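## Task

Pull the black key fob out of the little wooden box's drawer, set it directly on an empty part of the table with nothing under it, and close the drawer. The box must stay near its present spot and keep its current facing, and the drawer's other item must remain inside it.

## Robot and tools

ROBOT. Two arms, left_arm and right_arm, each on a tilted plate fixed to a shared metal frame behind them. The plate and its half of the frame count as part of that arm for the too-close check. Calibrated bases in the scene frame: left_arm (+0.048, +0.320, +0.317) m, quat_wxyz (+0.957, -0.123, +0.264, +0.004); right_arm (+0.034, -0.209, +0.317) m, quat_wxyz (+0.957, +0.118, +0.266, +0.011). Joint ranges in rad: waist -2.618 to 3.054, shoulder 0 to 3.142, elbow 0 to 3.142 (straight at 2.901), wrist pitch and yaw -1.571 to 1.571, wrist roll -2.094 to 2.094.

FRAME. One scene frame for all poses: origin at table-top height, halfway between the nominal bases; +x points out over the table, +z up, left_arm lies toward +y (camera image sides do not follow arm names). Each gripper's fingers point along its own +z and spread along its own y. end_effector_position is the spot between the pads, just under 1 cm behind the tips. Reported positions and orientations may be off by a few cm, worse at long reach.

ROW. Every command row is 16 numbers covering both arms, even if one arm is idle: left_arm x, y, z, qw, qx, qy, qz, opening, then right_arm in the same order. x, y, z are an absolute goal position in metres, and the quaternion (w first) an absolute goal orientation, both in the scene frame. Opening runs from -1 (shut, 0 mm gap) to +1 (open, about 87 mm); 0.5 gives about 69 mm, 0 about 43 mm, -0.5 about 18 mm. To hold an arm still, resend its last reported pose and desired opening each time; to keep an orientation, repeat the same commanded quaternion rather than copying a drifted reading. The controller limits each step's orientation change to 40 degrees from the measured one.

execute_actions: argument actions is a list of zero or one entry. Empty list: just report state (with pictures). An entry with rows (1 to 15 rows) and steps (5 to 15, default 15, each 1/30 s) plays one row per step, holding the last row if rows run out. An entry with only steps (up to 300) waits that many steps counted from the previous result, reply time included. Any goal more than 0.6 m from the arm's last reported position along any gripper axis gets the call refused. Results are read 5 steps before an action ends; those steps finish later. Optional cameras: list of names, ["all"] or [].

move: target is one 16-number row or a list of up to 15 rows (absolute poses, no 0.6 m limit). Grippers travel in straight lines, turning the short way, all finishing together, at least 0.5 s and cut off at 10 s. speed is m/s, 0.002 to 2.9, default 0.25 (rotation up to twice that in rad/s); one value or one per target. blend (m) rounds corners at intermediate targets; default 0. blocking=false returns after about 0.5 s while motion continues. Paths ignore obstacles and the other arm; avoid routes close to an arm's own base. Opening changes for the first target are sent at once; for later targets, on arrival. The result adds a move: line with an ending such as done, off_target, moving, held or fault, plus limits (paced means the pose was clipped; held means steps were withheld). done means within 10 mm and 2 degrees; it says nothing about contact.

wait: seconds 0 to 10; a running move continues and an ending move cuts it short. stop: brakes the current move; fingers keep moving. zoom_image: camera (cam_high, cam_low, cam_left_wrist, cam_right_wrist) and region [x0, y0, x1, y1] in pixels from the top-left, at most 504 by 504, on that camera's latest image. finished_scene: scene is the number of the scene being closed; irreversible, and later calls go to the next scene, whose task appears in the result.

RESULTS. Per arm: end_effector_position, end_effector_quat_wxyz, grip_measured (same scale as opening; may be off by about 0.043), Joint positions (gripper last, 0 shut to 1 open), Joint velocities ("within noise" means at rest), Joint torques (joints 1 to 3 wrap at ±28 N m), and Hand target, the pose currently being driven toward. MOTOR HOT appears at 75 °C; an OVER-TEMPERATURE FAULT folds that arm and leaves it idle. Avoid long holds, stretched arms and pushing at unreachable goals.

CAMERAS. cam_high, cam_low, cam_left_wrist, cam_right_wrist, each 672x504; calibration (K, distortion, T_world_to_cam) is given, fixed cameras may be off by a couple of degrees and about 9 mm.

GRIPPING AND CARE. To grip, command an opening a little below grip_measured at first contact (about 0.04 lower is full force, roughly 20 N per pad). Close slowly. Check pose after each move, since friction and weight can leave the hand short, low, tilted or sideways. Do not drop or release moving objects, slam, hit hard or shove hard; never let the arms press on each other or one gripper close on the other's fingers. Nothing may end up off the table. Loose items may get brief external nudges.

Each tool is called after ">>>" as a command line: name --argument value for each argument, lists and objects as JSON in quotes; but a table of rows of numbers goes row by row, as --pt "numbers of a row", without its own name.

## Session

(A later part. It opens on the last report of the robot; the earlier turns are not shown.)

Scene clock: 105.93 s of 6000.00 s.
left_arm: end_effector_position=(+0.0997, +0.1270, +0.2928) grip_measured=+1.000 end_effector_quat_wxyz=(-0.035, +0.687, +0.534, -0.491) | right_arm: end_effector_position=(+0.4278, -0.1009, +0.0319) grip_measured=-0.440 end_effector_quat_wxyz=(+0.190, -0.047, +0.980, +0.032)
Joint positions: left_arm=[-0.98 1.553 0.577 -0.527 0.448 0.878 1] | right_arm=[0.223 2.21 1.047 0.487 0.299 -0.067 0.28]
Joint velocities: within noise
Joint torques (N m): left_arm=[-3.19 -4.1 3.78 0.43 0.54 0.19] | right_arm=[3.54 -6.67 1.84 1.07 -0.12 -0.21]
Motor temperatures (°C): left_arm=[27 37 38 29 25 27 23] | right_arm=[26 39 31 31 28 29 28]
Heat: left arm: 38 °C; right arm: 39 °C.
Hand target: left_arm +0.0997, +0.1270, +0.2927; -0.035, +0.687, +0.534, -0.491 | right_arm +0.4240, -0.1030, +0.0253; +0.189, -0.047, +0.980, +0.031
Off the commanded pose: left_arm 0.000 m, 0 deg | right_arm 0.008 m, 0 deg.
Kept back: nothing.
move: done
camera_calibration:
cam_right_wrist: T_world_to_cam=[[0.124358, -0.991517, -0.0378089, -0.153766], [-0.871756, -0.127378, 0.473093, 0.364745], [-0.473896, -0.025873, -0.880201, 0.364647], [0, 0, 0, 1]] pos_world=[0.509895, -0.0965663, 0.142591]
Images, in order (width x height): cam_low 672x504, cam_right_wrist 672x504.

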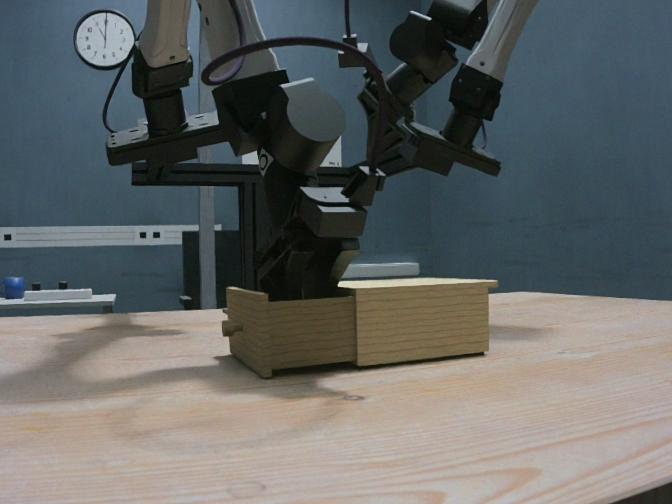

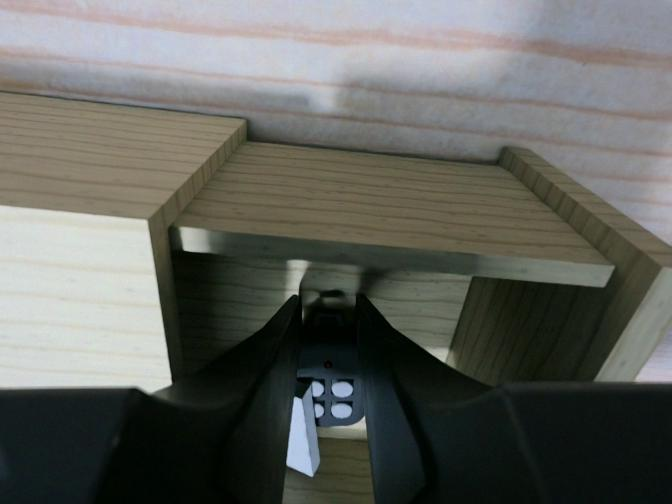

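>>> move --target '[0.0997, 0.1270, 0.2928, -0.035, 0.687, 0.534, -0.491, 1, 0.4205, -0.1033, 0.0230, 0.1894, -0.0472, 0.9803, 0.0314, -0.44]' --speed 0.05 --cameras '["cam_right_wrist", "cam_low"]'

>>> zoom_image --camera "cam_right_wrist" --region '[240, 220, 440, 400]'

Scene clock: 106.87 s of 6000.00 s.
left_arm: end_effector_position=(+0.0997, +0.1270, +0.2928) grip_measured=+1.000 end_effector_quat_wxyz=(-0.035, +0.687, +0.534, -0.491) | right_arm: end_effector_position=(+0.4243, -0.1006, +0.0297) grip_measured=-0.440 end_effector_quat_wxyz=(+0.190, -0.047, +0.980, +0.032)
Joint positions: left_arm=[-0.98 1.553 0.577 -0.527 0.448 0.878 1] | right_arm=[0.223 2.217 1.037 0.505 0.299 -0.067 0.28]
Joint velocities: within noise
Joint torques (N m): left_arm=[-3.23 -4.08 3.73 0.43 0.53 0.18] | right_arm=[3.59 -6.68 1.69 1.06 -0.11 -0.22]
Motor temperatures (°C): left_arm=[27 37 38 29 25 27 23] | right_arm=[26 39 31 31 28 29 28]
Heat: left arm: 38 °C; right arm: 39 °C.
Hand target: left_arm +0.0997, +0.1270, +0.2927; -0.035, +0.687, +0.534, -0.491 | right_arm +0.4205, -0.1033, +0.0233; +0.189, -0.047, +0.980, +0.031
Off the commanded pose: left_arm 0.000 m, 0 deg | right_arm 0.008 m, 0 deg.
Kept back: nothing.
move: done
camera_calibration:
cam_right_wrist: T_world_to_cam=[[0.124067, -0.99155, -0.0378881, -0.153042], [-0.872138, -0.127178, 0.472441, 0.362933], [-0.473268, -0.0255708, -0.880548, 0.360857], [0, 0, 0, 1]] pos_world=[0.506297, -0.0963647, 0.140488]
Images, in order (width x height): cam_low 672x504, cam_right_wrist 672x504.

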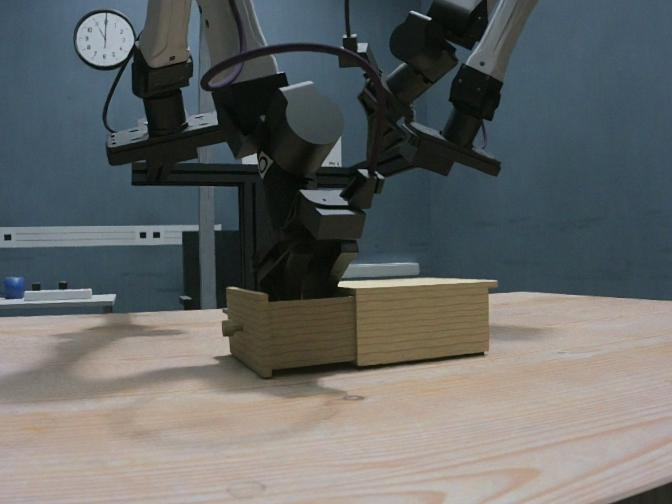

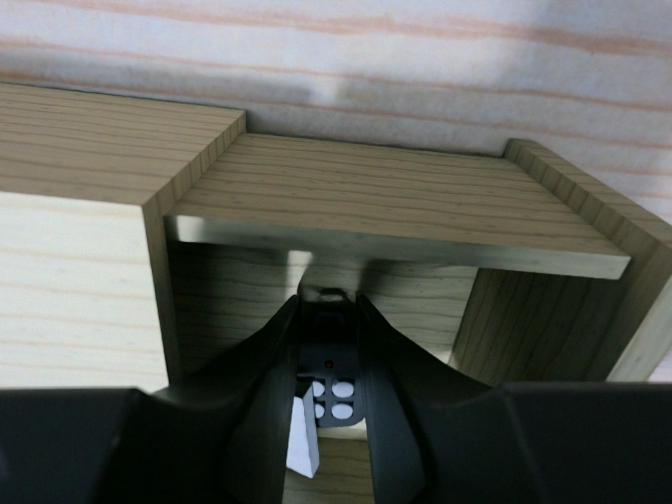

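Scaled by 2.520 from the camera's 672x504 image, which has a finer 960x720 frame.

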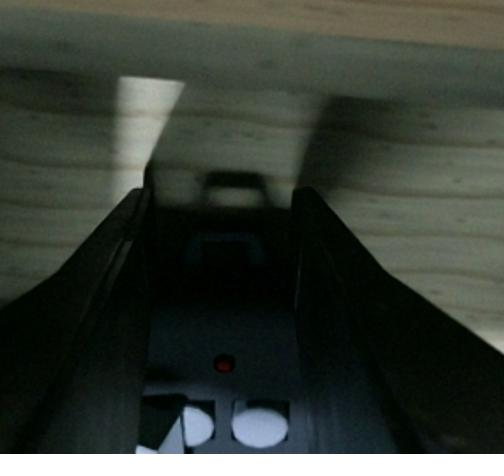

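>>> move --target '[0.0997, 0.1270, 0.2928, -0.035, 0.687, 0.534, -0.491, 1, 0.4205, -0.1033, 0.0230, 0.1894, -0.0472, 0.9803, 0.0314, -0.80]' --speed 0.05 --cameras '["cam_right_wrist"]'

>>> zoom_image --camera "cam_right_wrist" --region '[240, 220, 440, 400]'

Scene clock: 108.00 s of 6000.00 s.
left_arm: end_effector_position=(+0.0997, +0.1270, +0.2928) grip_measured=+1.000 end_effector_quat_wxyz=(-0.035, +0.687, +0.534, -0.491) | right_arm: end_effector_position=(+0.4252, -0.1005, +0.0299) grip_measured=-0.682 end_effector_quat_wxyz=(+0.192, -0.047, +0.980, +0.032)
Joint positions: left_arm=[-0.98 1.553 0.577 -0.527 0.448 0.878 1] | right_arm=[0.223 2.217 1.037 0.509 0.299 -0.067 0.159]
Joint velocities: within noise
Joint torques (N m): left_arm=[-3.21 -4.05 3.78 0.43 0.54 0.18] | right_arm=[3.54 -6.65 1.69 1.07 -0.12 -0.24]
Motor temperatures (°C): left_arm=[27 37 38 29 25 27 23] | right_arm=[26 39 31 31 28 29 28]
Heat: left arm: 38 °C; right arm: 39 °C.
Hand target: left_arm +0.0997, +0.1270, +0.2927; -0.035, +0.687, +0.534, -0.491 | right_arm +0.4205, -0.1033, +0.0233; +0.189, -0.047, +0.980, +0.031
Off the commanded pose: left_arm 0.000 m, 0 deg | right_arm 0.009 m, 0 deg.
Kept back: nothing.
move: done
camera_calibration:
cam_right_wrist: T_world_to_cam=[[0.122981, -0.99168, -0.0380364, -0.152622], [-0.873968, -0.126382, 0.469262, 0.364589], [-0.470165, -0.0244676, -0.882239, 0.360299], [0, 0, 0, 1]] pos_world=[0.506809, -0.0964586, 0.140977]
Images, in order (width x height): cam_right_wrist 672x504.

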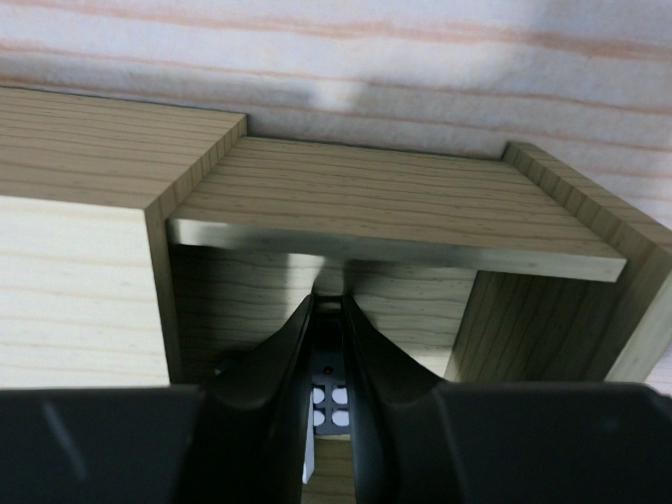

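Scaled by 2.520 from the camera's 672x504 image, which has a finer 960x720 frame.

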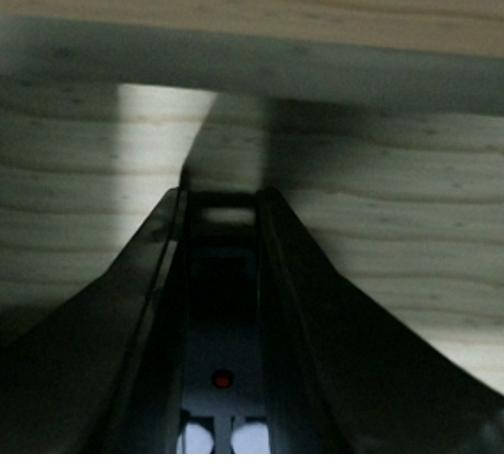

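>>> move --target '[0.0997, 0.1270, 0.2928, -0.035, 0.687, 0.534, -0.491, 1, 0.4370, -0.1030, 0.0950, 0.1894, -0.0472, 0.9803, 0.0314, -0.80]' --speed 0.1 --cameras '["cam_right_wrist", "cam_low"]'

>>> zoom_image --camera "cam_right_wrist" --region '[200, 200, 480, 400]'

Scene clock: 109.63 s of 6000.00 s.
left_arm: end_effector_position=(+0.0997, +0.1270, +0.2928) grip_measured=+1.000 end_effector_quat_wxyz=(-0.035, +0.687, +0.534, -0.491) | right_arm: end_effector_position=(+0.4276, -0.1045, +0.0807) grip_measured=-0.705 end_effector_quat_wxyz=(+0.174, -0.054, +0.983, +0.031)
Joint positions: left_arm=[-0.98 1.553 0.577 -0.527 0.448 0.878 1] | right_arm=[0.259 2.027 0.997 0.311 0.326 -0.045 0.147]
Joint velocities: within noise
Joint torques (N m): left_arm=[-3.23 -4.07 3.75 0.43 0.52 0.18] | right_arm=[5.61 -11.14 2.39 0.8 0.06 -0.06]
Motor temperatures (°C): left_arm=[27 37 38 29 25 27 23] | right_arm=[26 39 31 31 28 29 28]
Heat: left arm: 38 °C; right arm: 39 °C.
Hand target: left_arm +0.0997, +0.1270, +0.2927; -0.035, +0.687, +0.534, -0.491 | right_arm +0.4369, -0.1029, +0.0945; +0.189, -0.047, +0.980, +0.032
Off the commanded pose: left_arm 0.000 m, 0 deg | right_arm 0.017 m, 2 deg.
Kept back: nothing.
move: off_target (right_arm)
camera_calibration:
cam_right_wrist: T_world_to_cam=[[0.137012, -0.989915, -0.0360134, -0.160927], [-0.854475, -0.136501, 0.501238, 0.330268], [-0.501098, -0.0379028, -0.86456, 0.416553], [0, 0, 0, 1]] pos_world=[0.512989, -0.098433, 0.188797]
Images, in order (width x height): cam_low 672x504, cam_right_wrist 672x504.

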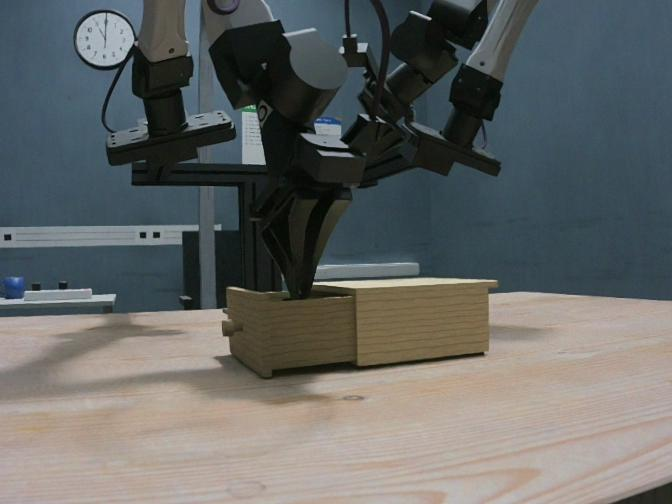

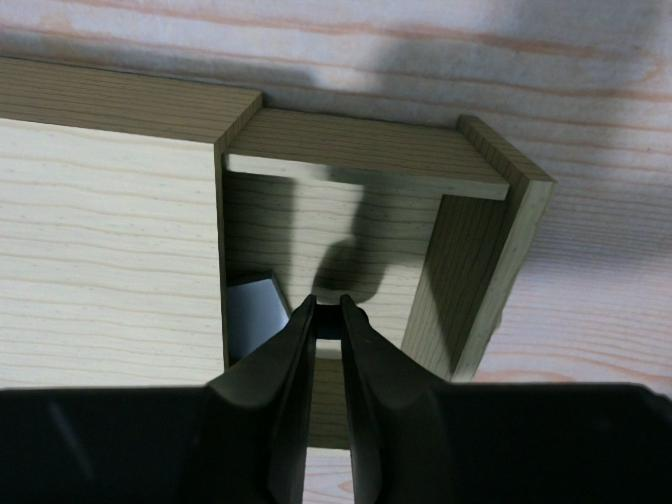

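Scaled by 1.800 from the camera's 672x504 image, which has a finer 960x720 frame.

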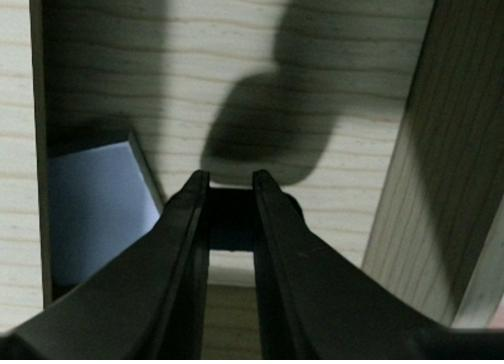

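>>> move --pt "0.0997 0.1270 0.2928 -0.035 0.687 0.534 -0.491 1 0.4370 -0.1050 0.1700 0.1894 -0.0472 0.9803 0.0314 -0.80" --pt "0.0997 0.1270 0.2928 -0.035 0.687 0.534 -0.491 1 0.4100 -0.3000 0.1700 0.1894 -0.0472 0.9803 0.0314 -0.80" --speed '[0.15, 0.2]' --blend '[0.02, 0]' --cameras '["cam_right_wrist", "cam_low", "cam_high"]'

>>> zoom_image --camera "cam_low" --region '[60, 180, 330, 400]'

Scene clock: 112.57 s of 6000.00 s.
left_arm: end_effector_position=(+0.0997, +0.1270, +0.2928) grip_measured=+1.000 end_effector_quat_wxyz=(-0.035, +0.687, +0.534, -0.491) | right_arm: end_effector_position=(+0.3958, -0.2951, +0.1558) grip_measured=-0.705 end_effector_quat_wxyz=(+0.165, -0.043, +0.985, +0.035)
Joint positions: left_arm=[-0.98 1.553 0.577 -0.527 0.448 0.878 1] | right_arm=[-0.265 1.526 0.805 0.028 -0.078 -0.359 0.147]
Joint velocities: within noise
Joint torques (N m): left_arm=[-3.23 -4.07 3.79 0.41 0.53 0.18] | right_arm=[0.49 -10.32 5.72 0.7 -0.3 -0.27]
Motor temperatures (°C): left_arm=[27 37 38 29 25 27 23] | right_arm=[26 40 31 31 28 29 29]
Heat: left arm: 38 °C; right arm: 40 °C.
Hand target: left_arm +0.0997, +0.1270, +0.2927; -0.035, +0.687, +0.534, -0.491 | right_arm +0.4098, -0.2999, +0.1697; +0.189, -0.047, +0.980, +0.031
Off the commanded pose: left_arm 0.000 m, 0 deg | right_arm 0.021 m, 3 deg.
Kept back: nothing.
move: off_target (right_arm)
camera_calibration:
cam_right_wrist: T_world_to_cam=[[0.116332, -0.992015, -0.0487184, -0.332982], [-0.846953, -0.124703, 0.516835, 0.237653], [-0.518784, -0.0188624, -0.854697, 0.469442], [0, 0, 0, 1]] pos_world=[0.483556, -0.291832, 0.262181]
Images, in order (width x height): cam_high 672x504, cam_low 672x504, cam_right_wrist 672x504.

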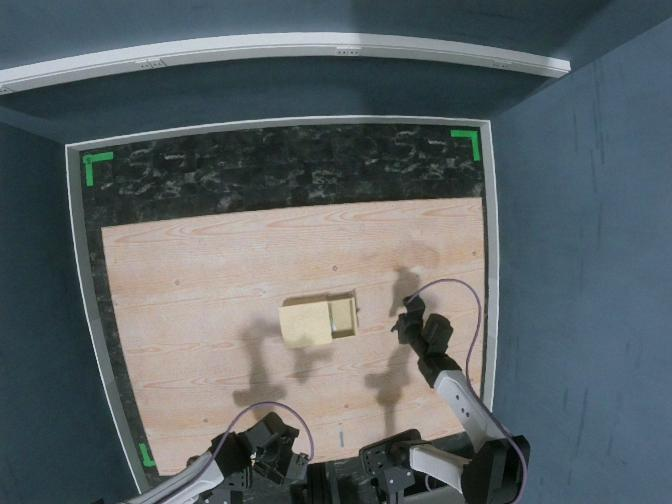

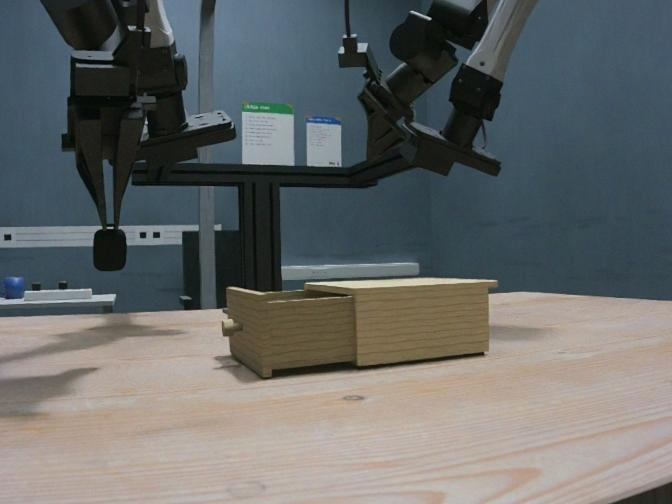

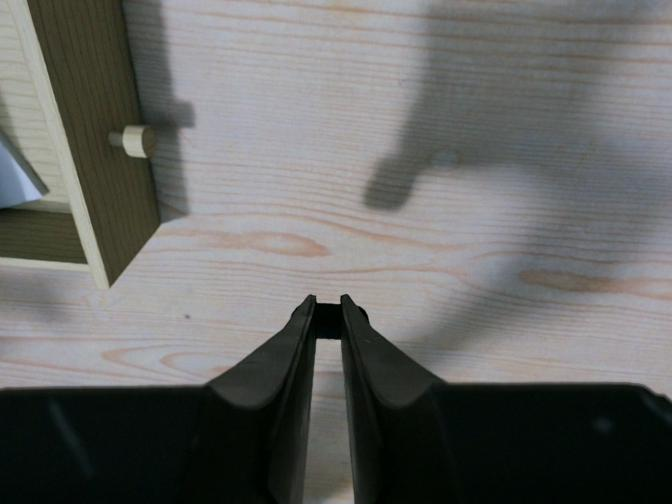

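Scaled by 1.867 from the camera's 672x504 image, which has a finer 960x720 frame.

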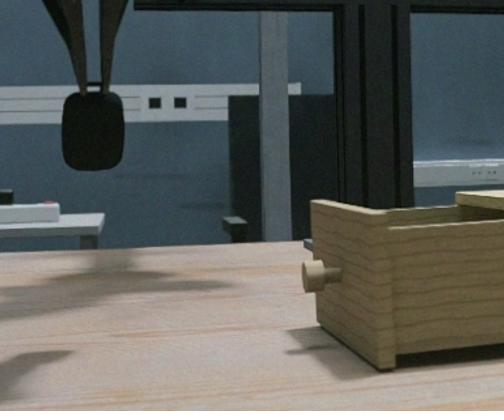

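>>> move --target '[0.0997, 0.1270, 0.2928, -0.035, 0.687, 0.534, -0.491, 1, 0.4000, -0.2990, 0.0620, 0.1894, -0.0472, 0.9803, 0.0314, -0.80]' --speed 0.15 --cameras '["cam_low", "cam_right_wrist"]'

>>> zoom_image --camera "cam_low" --region '[40, 180, 240, 400]'

Scene clock: 114.67 s of 6000.00 s.
left_arm: end_effector_position=(+0.0997, +0.1270, +0.2928) grip_measured=+1.000 end_effector_quat_wxyz=(-0.035, +0.687, +0.534, -0.491) | right_arm: end_effector_position=(+0.3947, -0.2960, +0.0657) grip_measured=-0.705 end_effector_quat_wxyz=(+0.180, -0.045, +0.982, +0.032)
Joint positions: left_arm=[-0.98 1.553 0.577 -0.527 0.448 0.878 1] | right_arm=[-0.295 1.889 0.83 0.394 -0.107 -0.381 0.147]
Joint velocities: within noise
Joint torques (N m): left_arm=[-3.19 -4.1 3.78 0.42 0.53 0.18] | right_arm=[0.18 -6.31 3.55 0.99 -0.24 -0.21]
Motor temperatures (°C): left_arm=[27 37 38 29 25 27 23] | right_arm=[26 40 31 31 28 29 29]
Heat: left arm: 38 °C; right arm: 40 °C.
Hand target: left_arm +0.0997, +0.1270, +0.2927; -0.035, +0.687, +0.534, -0.491 | right_arm +0.3998, -0.2991, +0.0622; +0.189, -0.047, +0.980, +0.031
Off the commanded pose: left_arm 0.000 m, 0 deg | right_arm 0.007 m, 1 deg.
Kept back: nothing.
move: done
camera_calibration:
cam_right_wrist: T_world_to_cam=[[0.118993, -0.992069, -0.040503, -0.339756], [-0.86252, -0.123489, 0.490723, 0.291346], [-0.491833, -0.0234579, -0.870374, 0.380864], [0, 0, 0, 1]] pos_world=[0.479042, -0.292149, 0.174763]
Images, in order (width x height): cam_low 672x504, cam_right_wrist 672x504.

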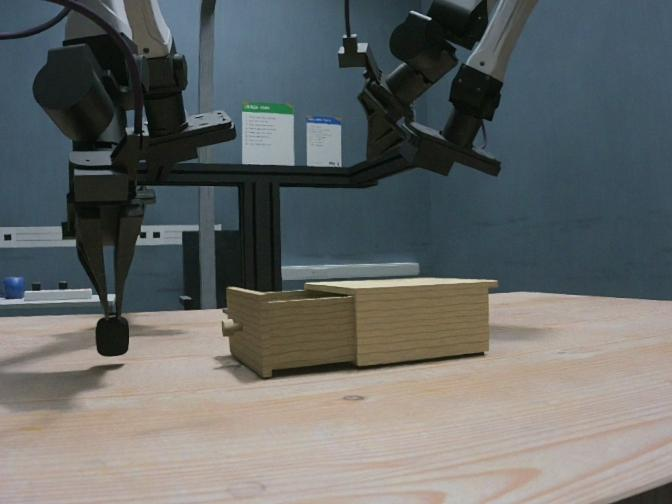

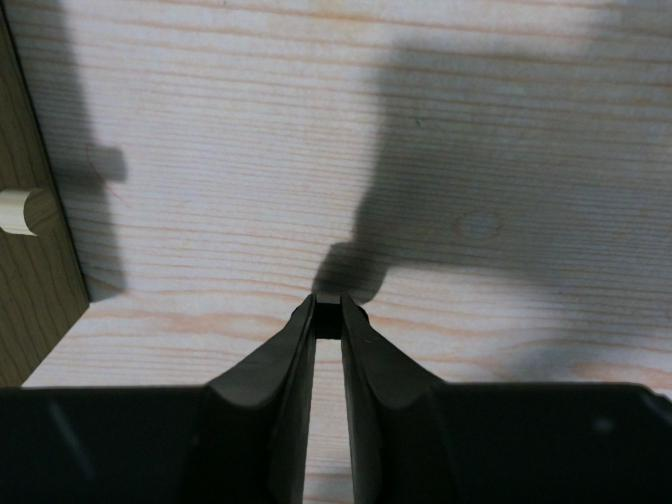

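Scaled by 2.291 from the camera's 672x504 image, which has a finer 960x720 frame.

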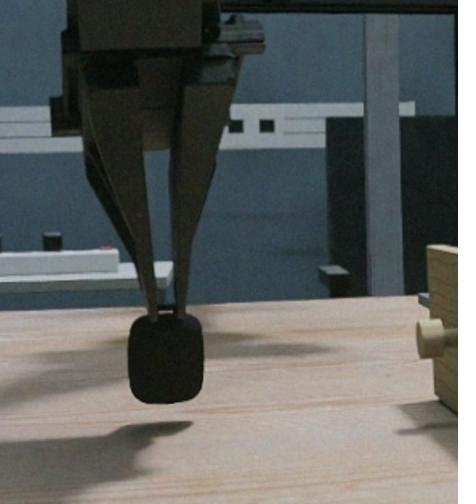

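>>> move --pt "0.0997 0.1270 0.2928 -0.035 0.687 0.534 -0.491 1 0.4060 -0.2990 0.0500 0.1894 -0.0472 0.9803 0.0314 -0.80" --pt "0.0997 0.1270 0.2928 -0.035 0.687 0.534 -0.491 1 0.4280 -0.2990 0.0400 0.1894 -0.0472 0.9803 0.0314 -0.80" --pt "0.0997 0.1270 0.2928 -0.035 0.687 0.534 -0.491 1 0.4520 -0.2990 0.0220 0.1894 -0.0472 0.9803 0.0314 -0.80" --speed 0.08 --blend '[0.008, 0.008, 0]' --cameras '["cam_low", "cam_right_wrist"]'

>>> zoom_image --camera "cam_low" --region '[40, 220, 240, 420]'

Scene clock: 116.37 s of 6000.00 s.
left_arm: end_effector_position=(+0.0997, +0.1270, +0.2928) grip_measured=+1.000 end_effector_quat_wxyz=(-0.035, +0.687, +0.534, -0.491) | right_arm: end_effector_position=(+0.4523, -0.3033, +0.0274) grip_measured=-0.800 end_effector_quat_wxyz=(+0.195, -0.049, +0.979, +0.030)
Joint positions: left_arm=[-0.98 1.553 0.577 -0.527 0.448 0.878 1] | right_arm=[-0.281 2.091 1.118 0.337 -0.103 -0.379 0.1]
Joint velocities: within noise
Joint torques (N m): left_arm=[-3.23 -4.08 3.74 0.42 0.53 0.18] | right_arm=[2.26 -7.34 4.55 0.78 -0.05 -0.05]
Motor temperatures (°C): left_arm=[27 37 38 29 25 27 23] | right_arm=[26 40 31 31 28 29 29]
Heat: left arm: 38 °C; right arm: 40 °C.
Hand target: left_arm +0.0997, +0.1270, +0.2927; -0.035, +0.687, +0.534, -0.491 | right_arm +0.4518, -0.2990, +0.0221; +0.189, -0.047, +0.980, +0.031
Off the commanded pose: left_arm 0.000 m, 0 deg | right_arm 0.007 m, 1 deg.
Kept back: nothing.
move: done; blend cut to 0.0068 m at target 1
camera_calibration:
cam_right_wrist: T_world_to_cam=[[0.12708, -0.991353, -0.0327035, -0.359011], [-0.876315, -0.127657, 0.464516, 0.364548], [-0.464674, -0.0303719, -0.884961, 0.361631], [0, 0, 0, 1]] pos_world=[0.533123, -0.298386, 0.13895]
Images, in order (width x height): cam_low 672x504, cam_right_wrist 672x504.

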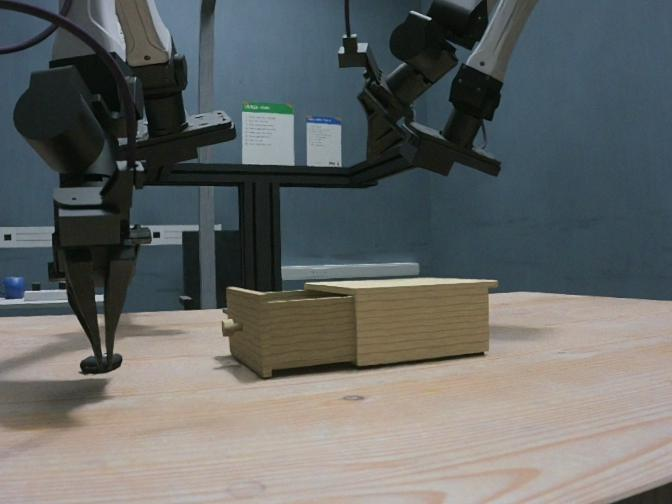

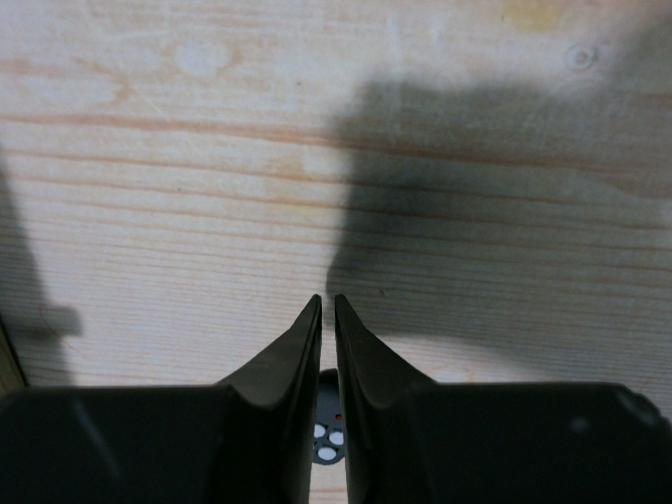

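Scaled by 2.520 from the camera's 672x504 image, which has a finer 960x720 frame.

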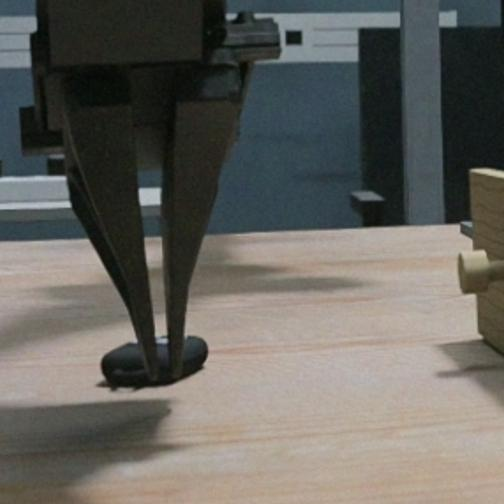

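>>> move --pt "0.0997 0.1270 0.2928 -0.035 0.687 0.534 -0.491 1 0.4600 -0.2990 0.0900 0.1894 -0.0472 0.9803 0.0314 -0.80" --pt "0.0997 0.1270 0.2928 -0.035 0.687 0.534 -0.491 1 0.4150 -0.2000 0.2000 0.2173 0.0 0.9761 0.0 -1" --speed '[0.12, 0.2]' --blend '[0.03, 0]' --cameras '["all"]'

>>> zoom_image --camera "cam_high" --region '[260, 270, 440, 375]'

Scene clock: 119.30 s of 6000.00 s.
left_arm: end_effector_position=(+0.0997, +0.1270, +0.2928) grip_measured=+1.000 end_effector_quat_wxyz=(-0.035, +0.687, +0.534, -0.491) | right_arm: end_effector_position=(+0.4103, -0.1990, +0.1904) grip_measured=-0.973 end_effector_quat_wxyz=(+0.204, -0.008, +0.979, +0.002)
Joint positions: left_arm=[-0.98 1.553 0.577 -0.527 0.448 0.878 1] | right_arm=[0.132 1.452 0.736 0.093 0.299 -0.07 0.013]
Joint velocities: within noise
Joint torques (N m): left_arm=[-3.19 -4.07 3.79 0.42 0.53 0.17] | right_arm=[3.06 -8.96 4.46 0.87 0.07 -0.03]
Motor temperatures (°C): left_arm=[27 37 38 29 25 27 23] | right_arm=[26 40 31 31 28 29 29]
Heat: left arm: 38 °C; right arm: 40 °C.
Hand target: left_arm +0.0997, +0.1270, +0.2927; -0.035, +0.687, +0.534, -0.491 | right_arm +0.4151, -0.2000, +0.1998; +0.217, +0.000, +0.976, +0.000
Off the commanded pose: left_arm 0.000 m, 0 deg | right_arm 0.011 m, 2 deg.
Kept back: nothing.
move: off_target (right_arm)
camera_calibration:
cam_right_wrist: T_world_to_cam=[[0.0351094, -0.999362, 0.00650676, -0.216316], [-0.892259, -0.0284127, 0.450629, 0.29432], [-0.450157, -0.021627, -0.892687, 0.486913], [0, 0, 0, 1]] pos_world=[0.489392, -0.197285, 0.30344]

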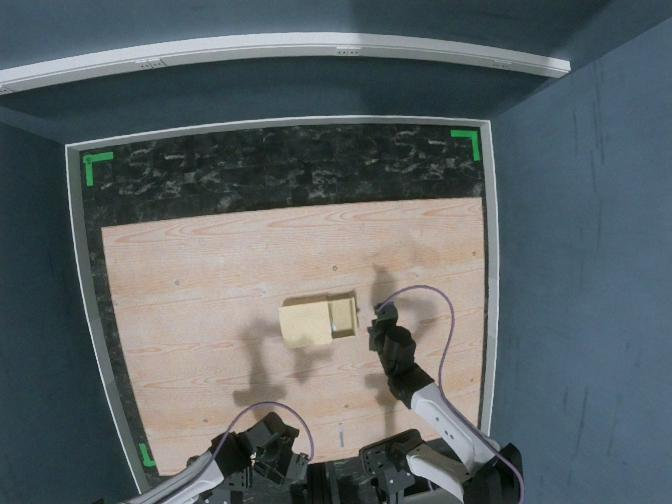

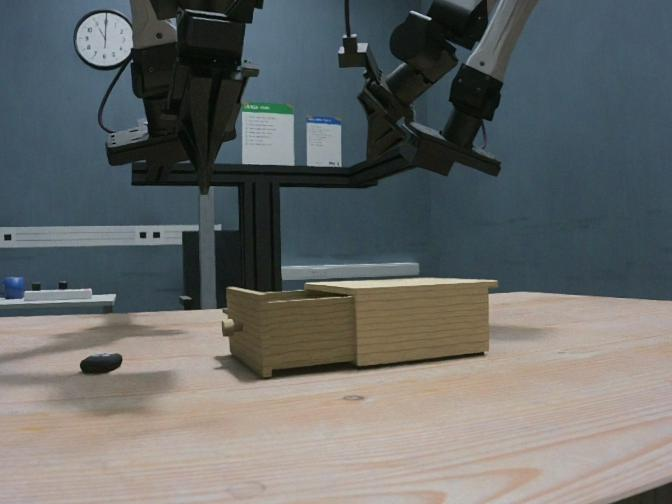

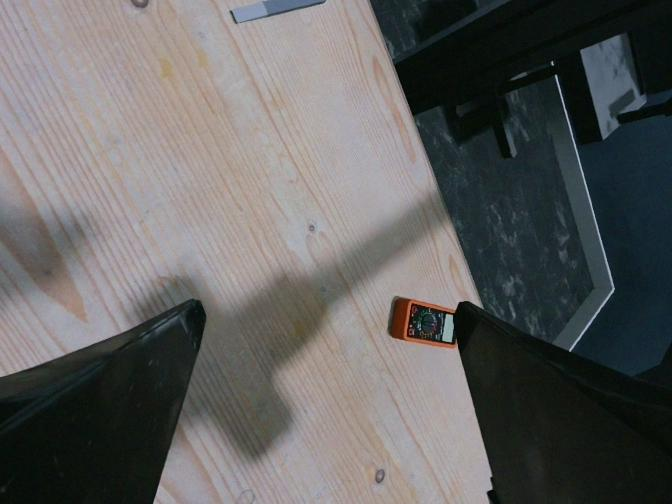

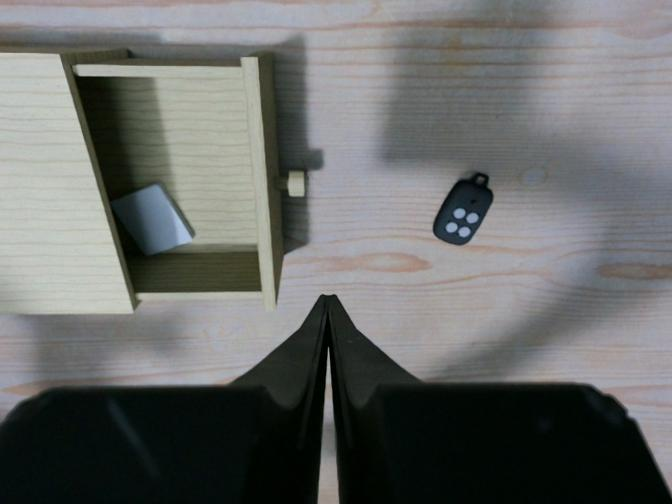

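Scaled by 2.800 from the camera's 672x504 image, which has a finer 960x720 frame.

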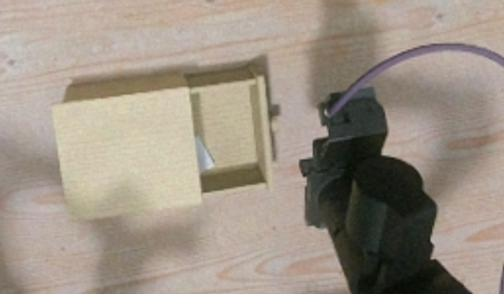

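>>> zoom_image --camera "cam_right_wrist" --region '[40, 30, 340, 330]'

Scaled by 1.680 from the camera's 672x504 image, which has a finer 960x720 frame.

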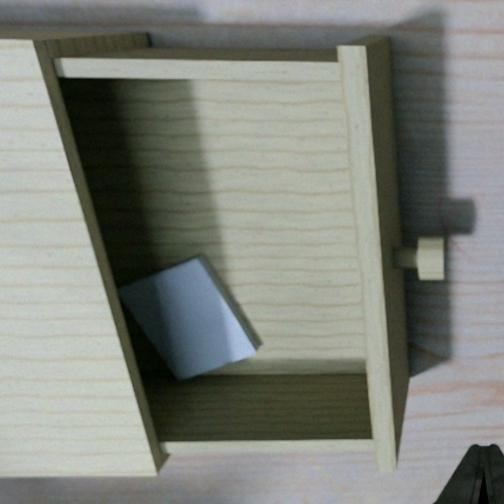

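>>> move --pt "0.0997 0.1270 0.2928 -0.035 0.687 0.534 -0.491 1 0.4240 -0.2180 0.0800 -0.0004 -0.0201 0.9996 0.0218 -1" --pt "0.0997 0.1270 0.2928 -0.035 0.687 0.534 -0.491 1 0.4240 -0.2180 0.0340 -0.0004 -0.0201 0.9996 0.0218 -1" --speed '[0.2, 0.12]' --blend '[0.015, 0]' --cameras '["cam_low", "cam_right_wrist", "cam_high"]'

>>> zoom_image --camera "cam_low" --region '[140, 200, 400, 400]'

Scene clock: 125.23 s of 6000.00 s.
left_arm: end_effector_position=(+0.0997, +0.1270, +0.2928) grip_measured=+1.000 end_effector_quat_wxyz=(-0.035, +0.687, +0.534, -0.491) | right_arm: end_effector_position=(+0.4178, -0.2160, +0.0394) grip_measured=-0.973 end_effector_quat_wxyz=(-0.009, -0.021, +1.000, +0.019)
Joint positions: left_arm=[-0.98 1.553 0.577 -0.527 0.448 0.878 1] | right_arm=[-0.041 2.162 1.371 -0.247 0.176 -0.117 0.013]
Joint velocities: within noise
Joint torques (N m): left_arm=[-3.22 -4.1 3.77 0.43 0.53 0.17] | right_arm=[2.19 -8.03 5.07 0.33 -0.16 -0.27]
Motor temperatures (°C): left_arm=[27 37 38 29 25 27 23] | right_arm=[26 40 31 31 28 29 28]
Heat: left arm: 38 °C; right arm: 40 °C.
Hand target: left_arm +0.0997, +0.1270, +0.2927; -0.035, +0.687, +0.534, -0.491 | right_arm +0.4239, -0.2182, +0.0342; +0.000, -0.020, +1.000, +0.022
Off the commanded pose: left_arm 0.000 m, 0 deg | right_arm 0.008 m, 1 deg.
Kept back: nothing.
move: done
camera_calibration:
cam_right_wrist: T_world_to_cam=[[0.062639, -0.99718, -0.0413276, -0.241662], [-0.621551, -0.0713749, 0.780115, 0.233141], [-0.780865, -0.0231785, -0.62427, 0.48233], [0, 0, 0, 1]] pos_world=[0.536681, -0.213161, 0.10924]
Images, in order (width x height): cam_high 672x504, cam_low 672x504, cam_right_wrist 672x504.

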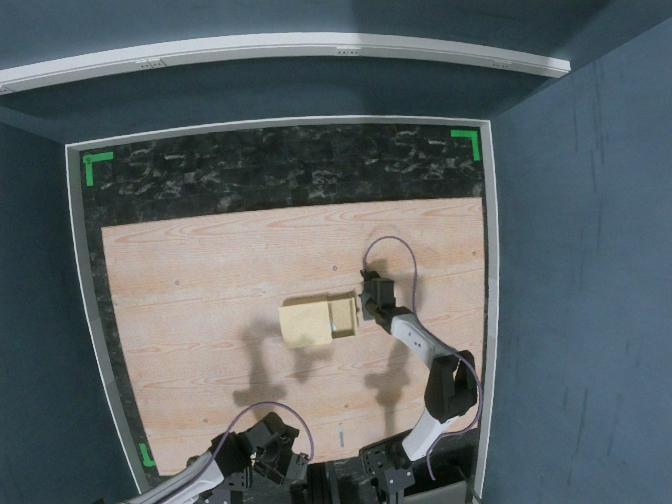

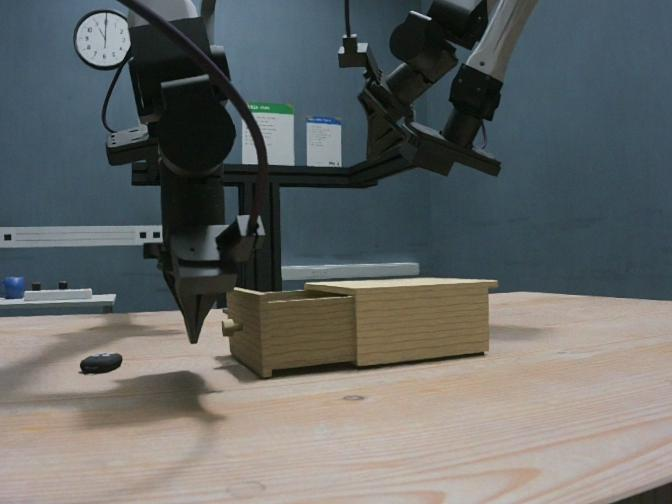

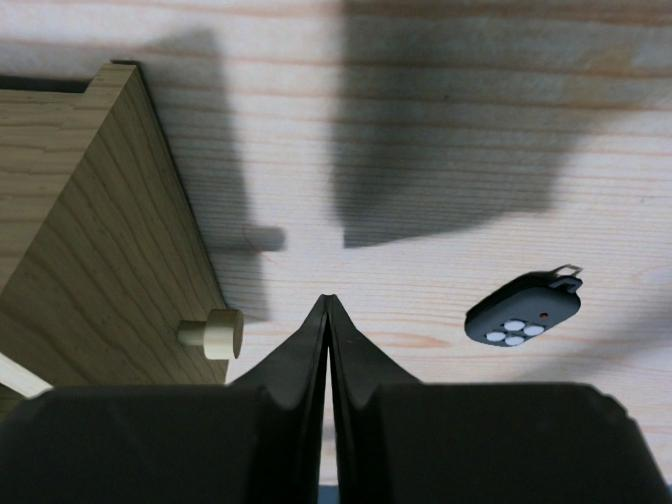

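Scaled by 1.938 from the camera's 672x504 image, which has a finer 960x720 frame.

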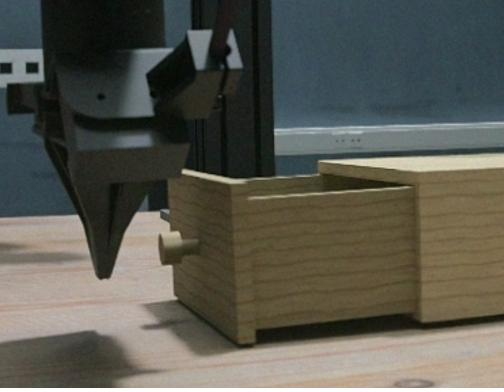

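>>> move --pt "0.0997 0.1270 0.2928 -0.035 0.687 0.534 -0.491 1 0.4245 -0.1880 0.0340 -0.0004 -0.0201 0.9996 0.0218 -1" --pt "0.0997 0.1270 0.2928 -0.035 0.687 0.534 -0.491 1 0.4215 -0.1300 0.0340 -0.0004 -0.0201 0.9996 0.0218 -1" --speed '[0.1, 0.08]' --blend '[0.005, 0]' --cameras '["cam_low", "cam_right_wrist", "cam_high"]'

>>> zoom_image --camera "cam_high" --region '[260, 270, 440, 375]'

>>> zoom_image --camera "cam_low" --region '[190, 230, 520, 390]'

Scene clock: 126.97 s of 6000.00 s.
left_arm: end_effector_position=(+0.0997, +0.1270, +0.2928) grip_measured=+1.000 end_effector_quat_wxyz=(-0.035, +0.687, +0.534, -0.491) | right_arm: end_effector_position=(+0.4183, -0.1619, +0.0402) grip_measured=-0.974 end_effector_quat_wxyz=(-0.008, -0.028, +0.999, -0.020)
Joint positions: left_arm=[-0.98 1.553 0.577 -0.527 0.448 0.878 1] | right_arm=[0.117 2.221 1.408 -0.258 0.333 0.012 0.013]
Joint velocities: within noise
Joint torques (N m): left_arm=[-3.19 -4.1 3.78 0.43 0.53 0.18] | right_arm=[7.35 -7.06 5.3 0.35 -0.61 0.22]
Motor temperatures (°C): left_arm=[27 37 38 29 25 27 23] | right_arm=[26 40 31 31 28 29 28]
Heat: left arm: 38 °C; right arm: 40 °C.
Hand target: left_arm +0.0997, +0.1270, +0.2927; -0.035, +0.687, +0.534, -0.491 | right_arm +0.4203, -0.1307, +0.0359; -0.002, -0.021, +1.000, +0.022
Off the commanded pose: left_arm 0.000 m, 0 deg | right_arm 0.033 m, 5 deg.
Kept back: nothing.
move: off_target (right_arm)
camera_calibration:
cam_right_wrist: T_world_to_cam=[[0.0760429, -0.9964, 0.0374779, -0.196329], [-0.624046, -0.0182432, 0.781175, 0.246385], [-0.777679, -0.0827907, -0.623186, 0.473443], [0, 0, 0, 1]] pos_world=[0.536871, -0.15193, 0.109932]
Images, in order (width x height): cam_high 672x504, cam_low 672x504, cam_right_wrist 672x504.

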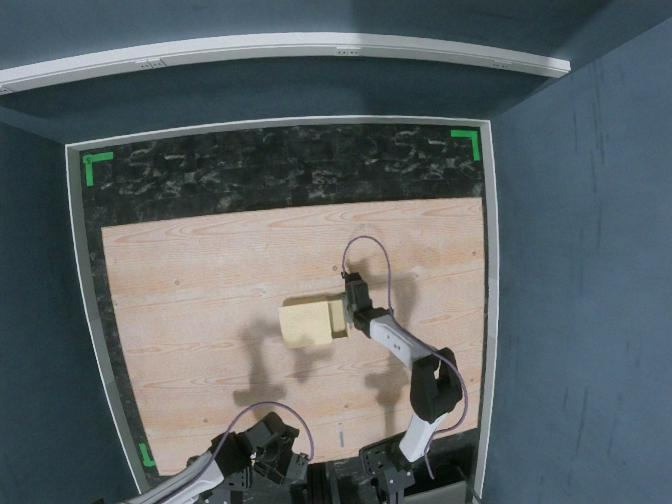

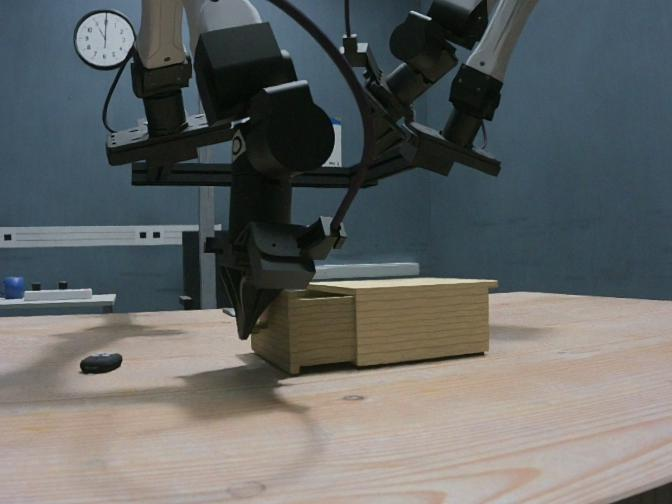

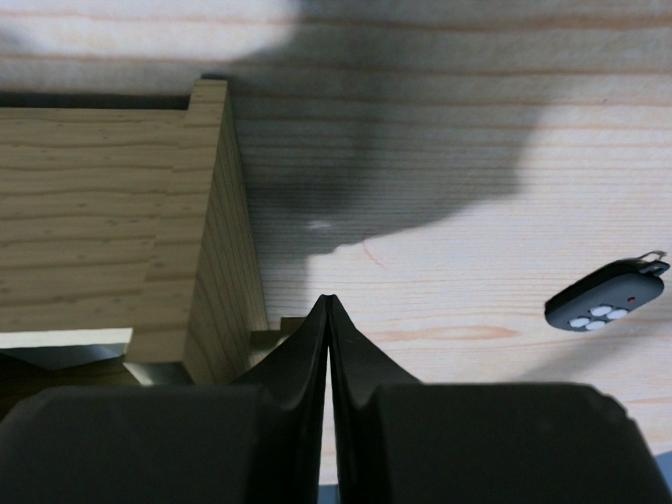

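Scaled by 2.800 from the camera's 672x504 image, which has a finer 960x720 frame.

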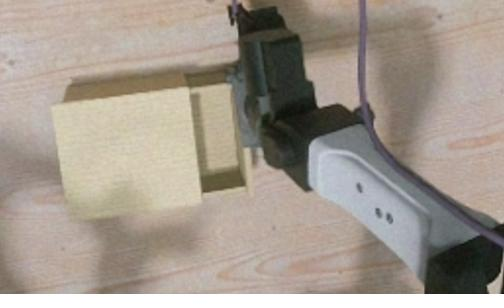

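Scaled by 1.527 from the camera's 672x504 image, which has a finer 960x720 frame.

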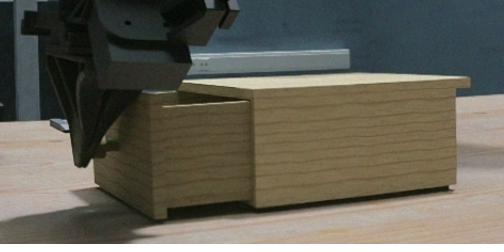

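>>> move --target '[0.0997, 0.1270, 0.2928, -0.035, 0.687, 0.534, -0.491, 1, 0.4190, -0.0800, 0.0340, -0.0004, -0.0201, 0.9996, 0.0218, -1]' --speed 0.08 --cameras '["cam_low", "cam_right_wrist", "cam_high"]'

>>> zoom_image --camera "cam_high" --region '[260, 270, 440, 375]'

>>> zoom_image --camera "cam_low" --region '[190, 230, 520, 390]'

Scene clock: 128.37 s of 6000.00 s.
left_arm: end_effector_position=(+0.0997, +0.1270, +0.2928) grip_measured=+1.000 end_effector_quat_wxyz=(-0.035, +0.687, +0.534, -0.491) | right_arm: end_effector_position=(+0.4172, -0.1213, +0.0410) grip_measured=-0.974 end_effector_quat_wxyz=(-0.010, -0.030, +0.999, -0.032)
Joint positions: left_arm=[-0.98 1.553 0.577 -0.527 0.448 0.878 1] | right_arm=[0.215 2.28 1.473 -0.303 0.403 0.103 0.013]
Joint velocities: within noise
Joint torques (N m): left_arm=[-3.25 -4.08 3.78 0.43 0.53 0.18] | right_arm=[9.07 -6.82 5.57 0.49 -0.81 0.37]
Motor temperatures (°C): left_arm=[27 37 38 29 25 27 23] | right_arm=[26 40 31 31 28 29 28]
Heat: left arm: 38 °C; right arm: 40 °C.
Hand target: left_arm +0.0997, +0.1270, +0.2927; -0.035, +0.687, +0.534, -0.491 | right_arm +0.4176, -0.0814, +0.0372; -0.002, -0.021, +1.000, +0.021
Off the commanded pose: left_arm 0.000 m, 0 deg | right_arm 0.042 m, 6 deg.
Kept back: nothing.
move: off_target (right_arm)
camera_calibration:
cam_right_wrist: T_world_to_cam=[[0.080738, -0.994831, 0.0615772, -0.158661], [-0.621443, -0.00194106, 0.783457, 0.246599], [-0.779288, -0.101521, -0.618388, 0.474541], [0, 0, 0, 1]] pos_world=[0.535862, -0.109186, 0.110021]
Images, in order (width x height): cam_high 672x504, cam_low 672x504, cam_right_wrist 672x504.

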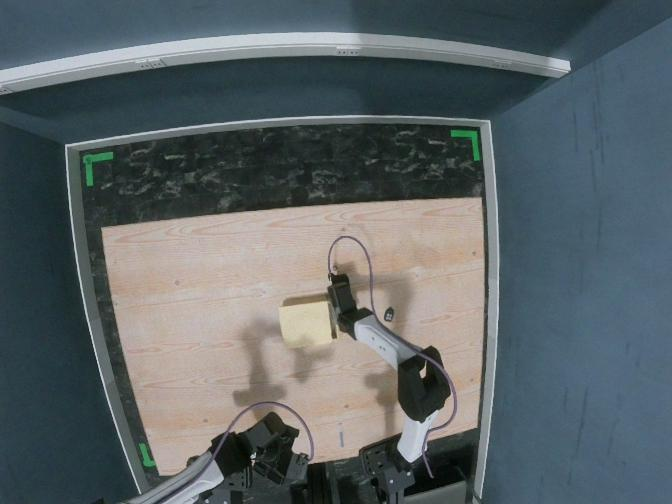

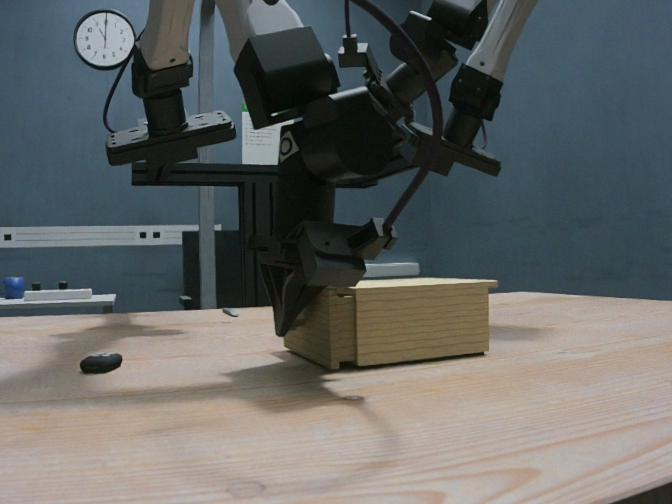

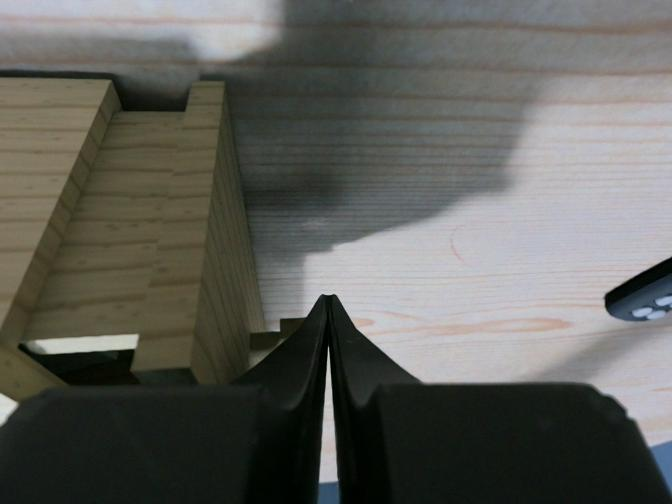

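Scaled by 2.800 from the camera's 672x504 image, which has a finer 960x720 frame.

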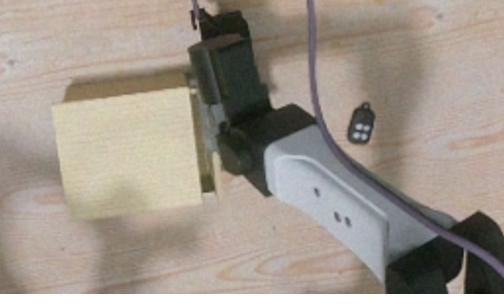

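Scaled by 1.527 from the camera's 672x504 image, which has a finer 960x720 frame.

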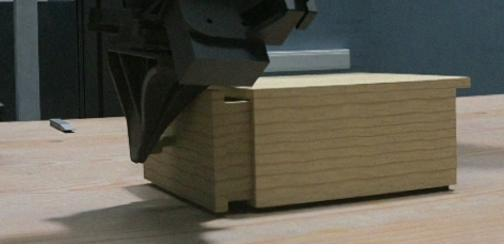

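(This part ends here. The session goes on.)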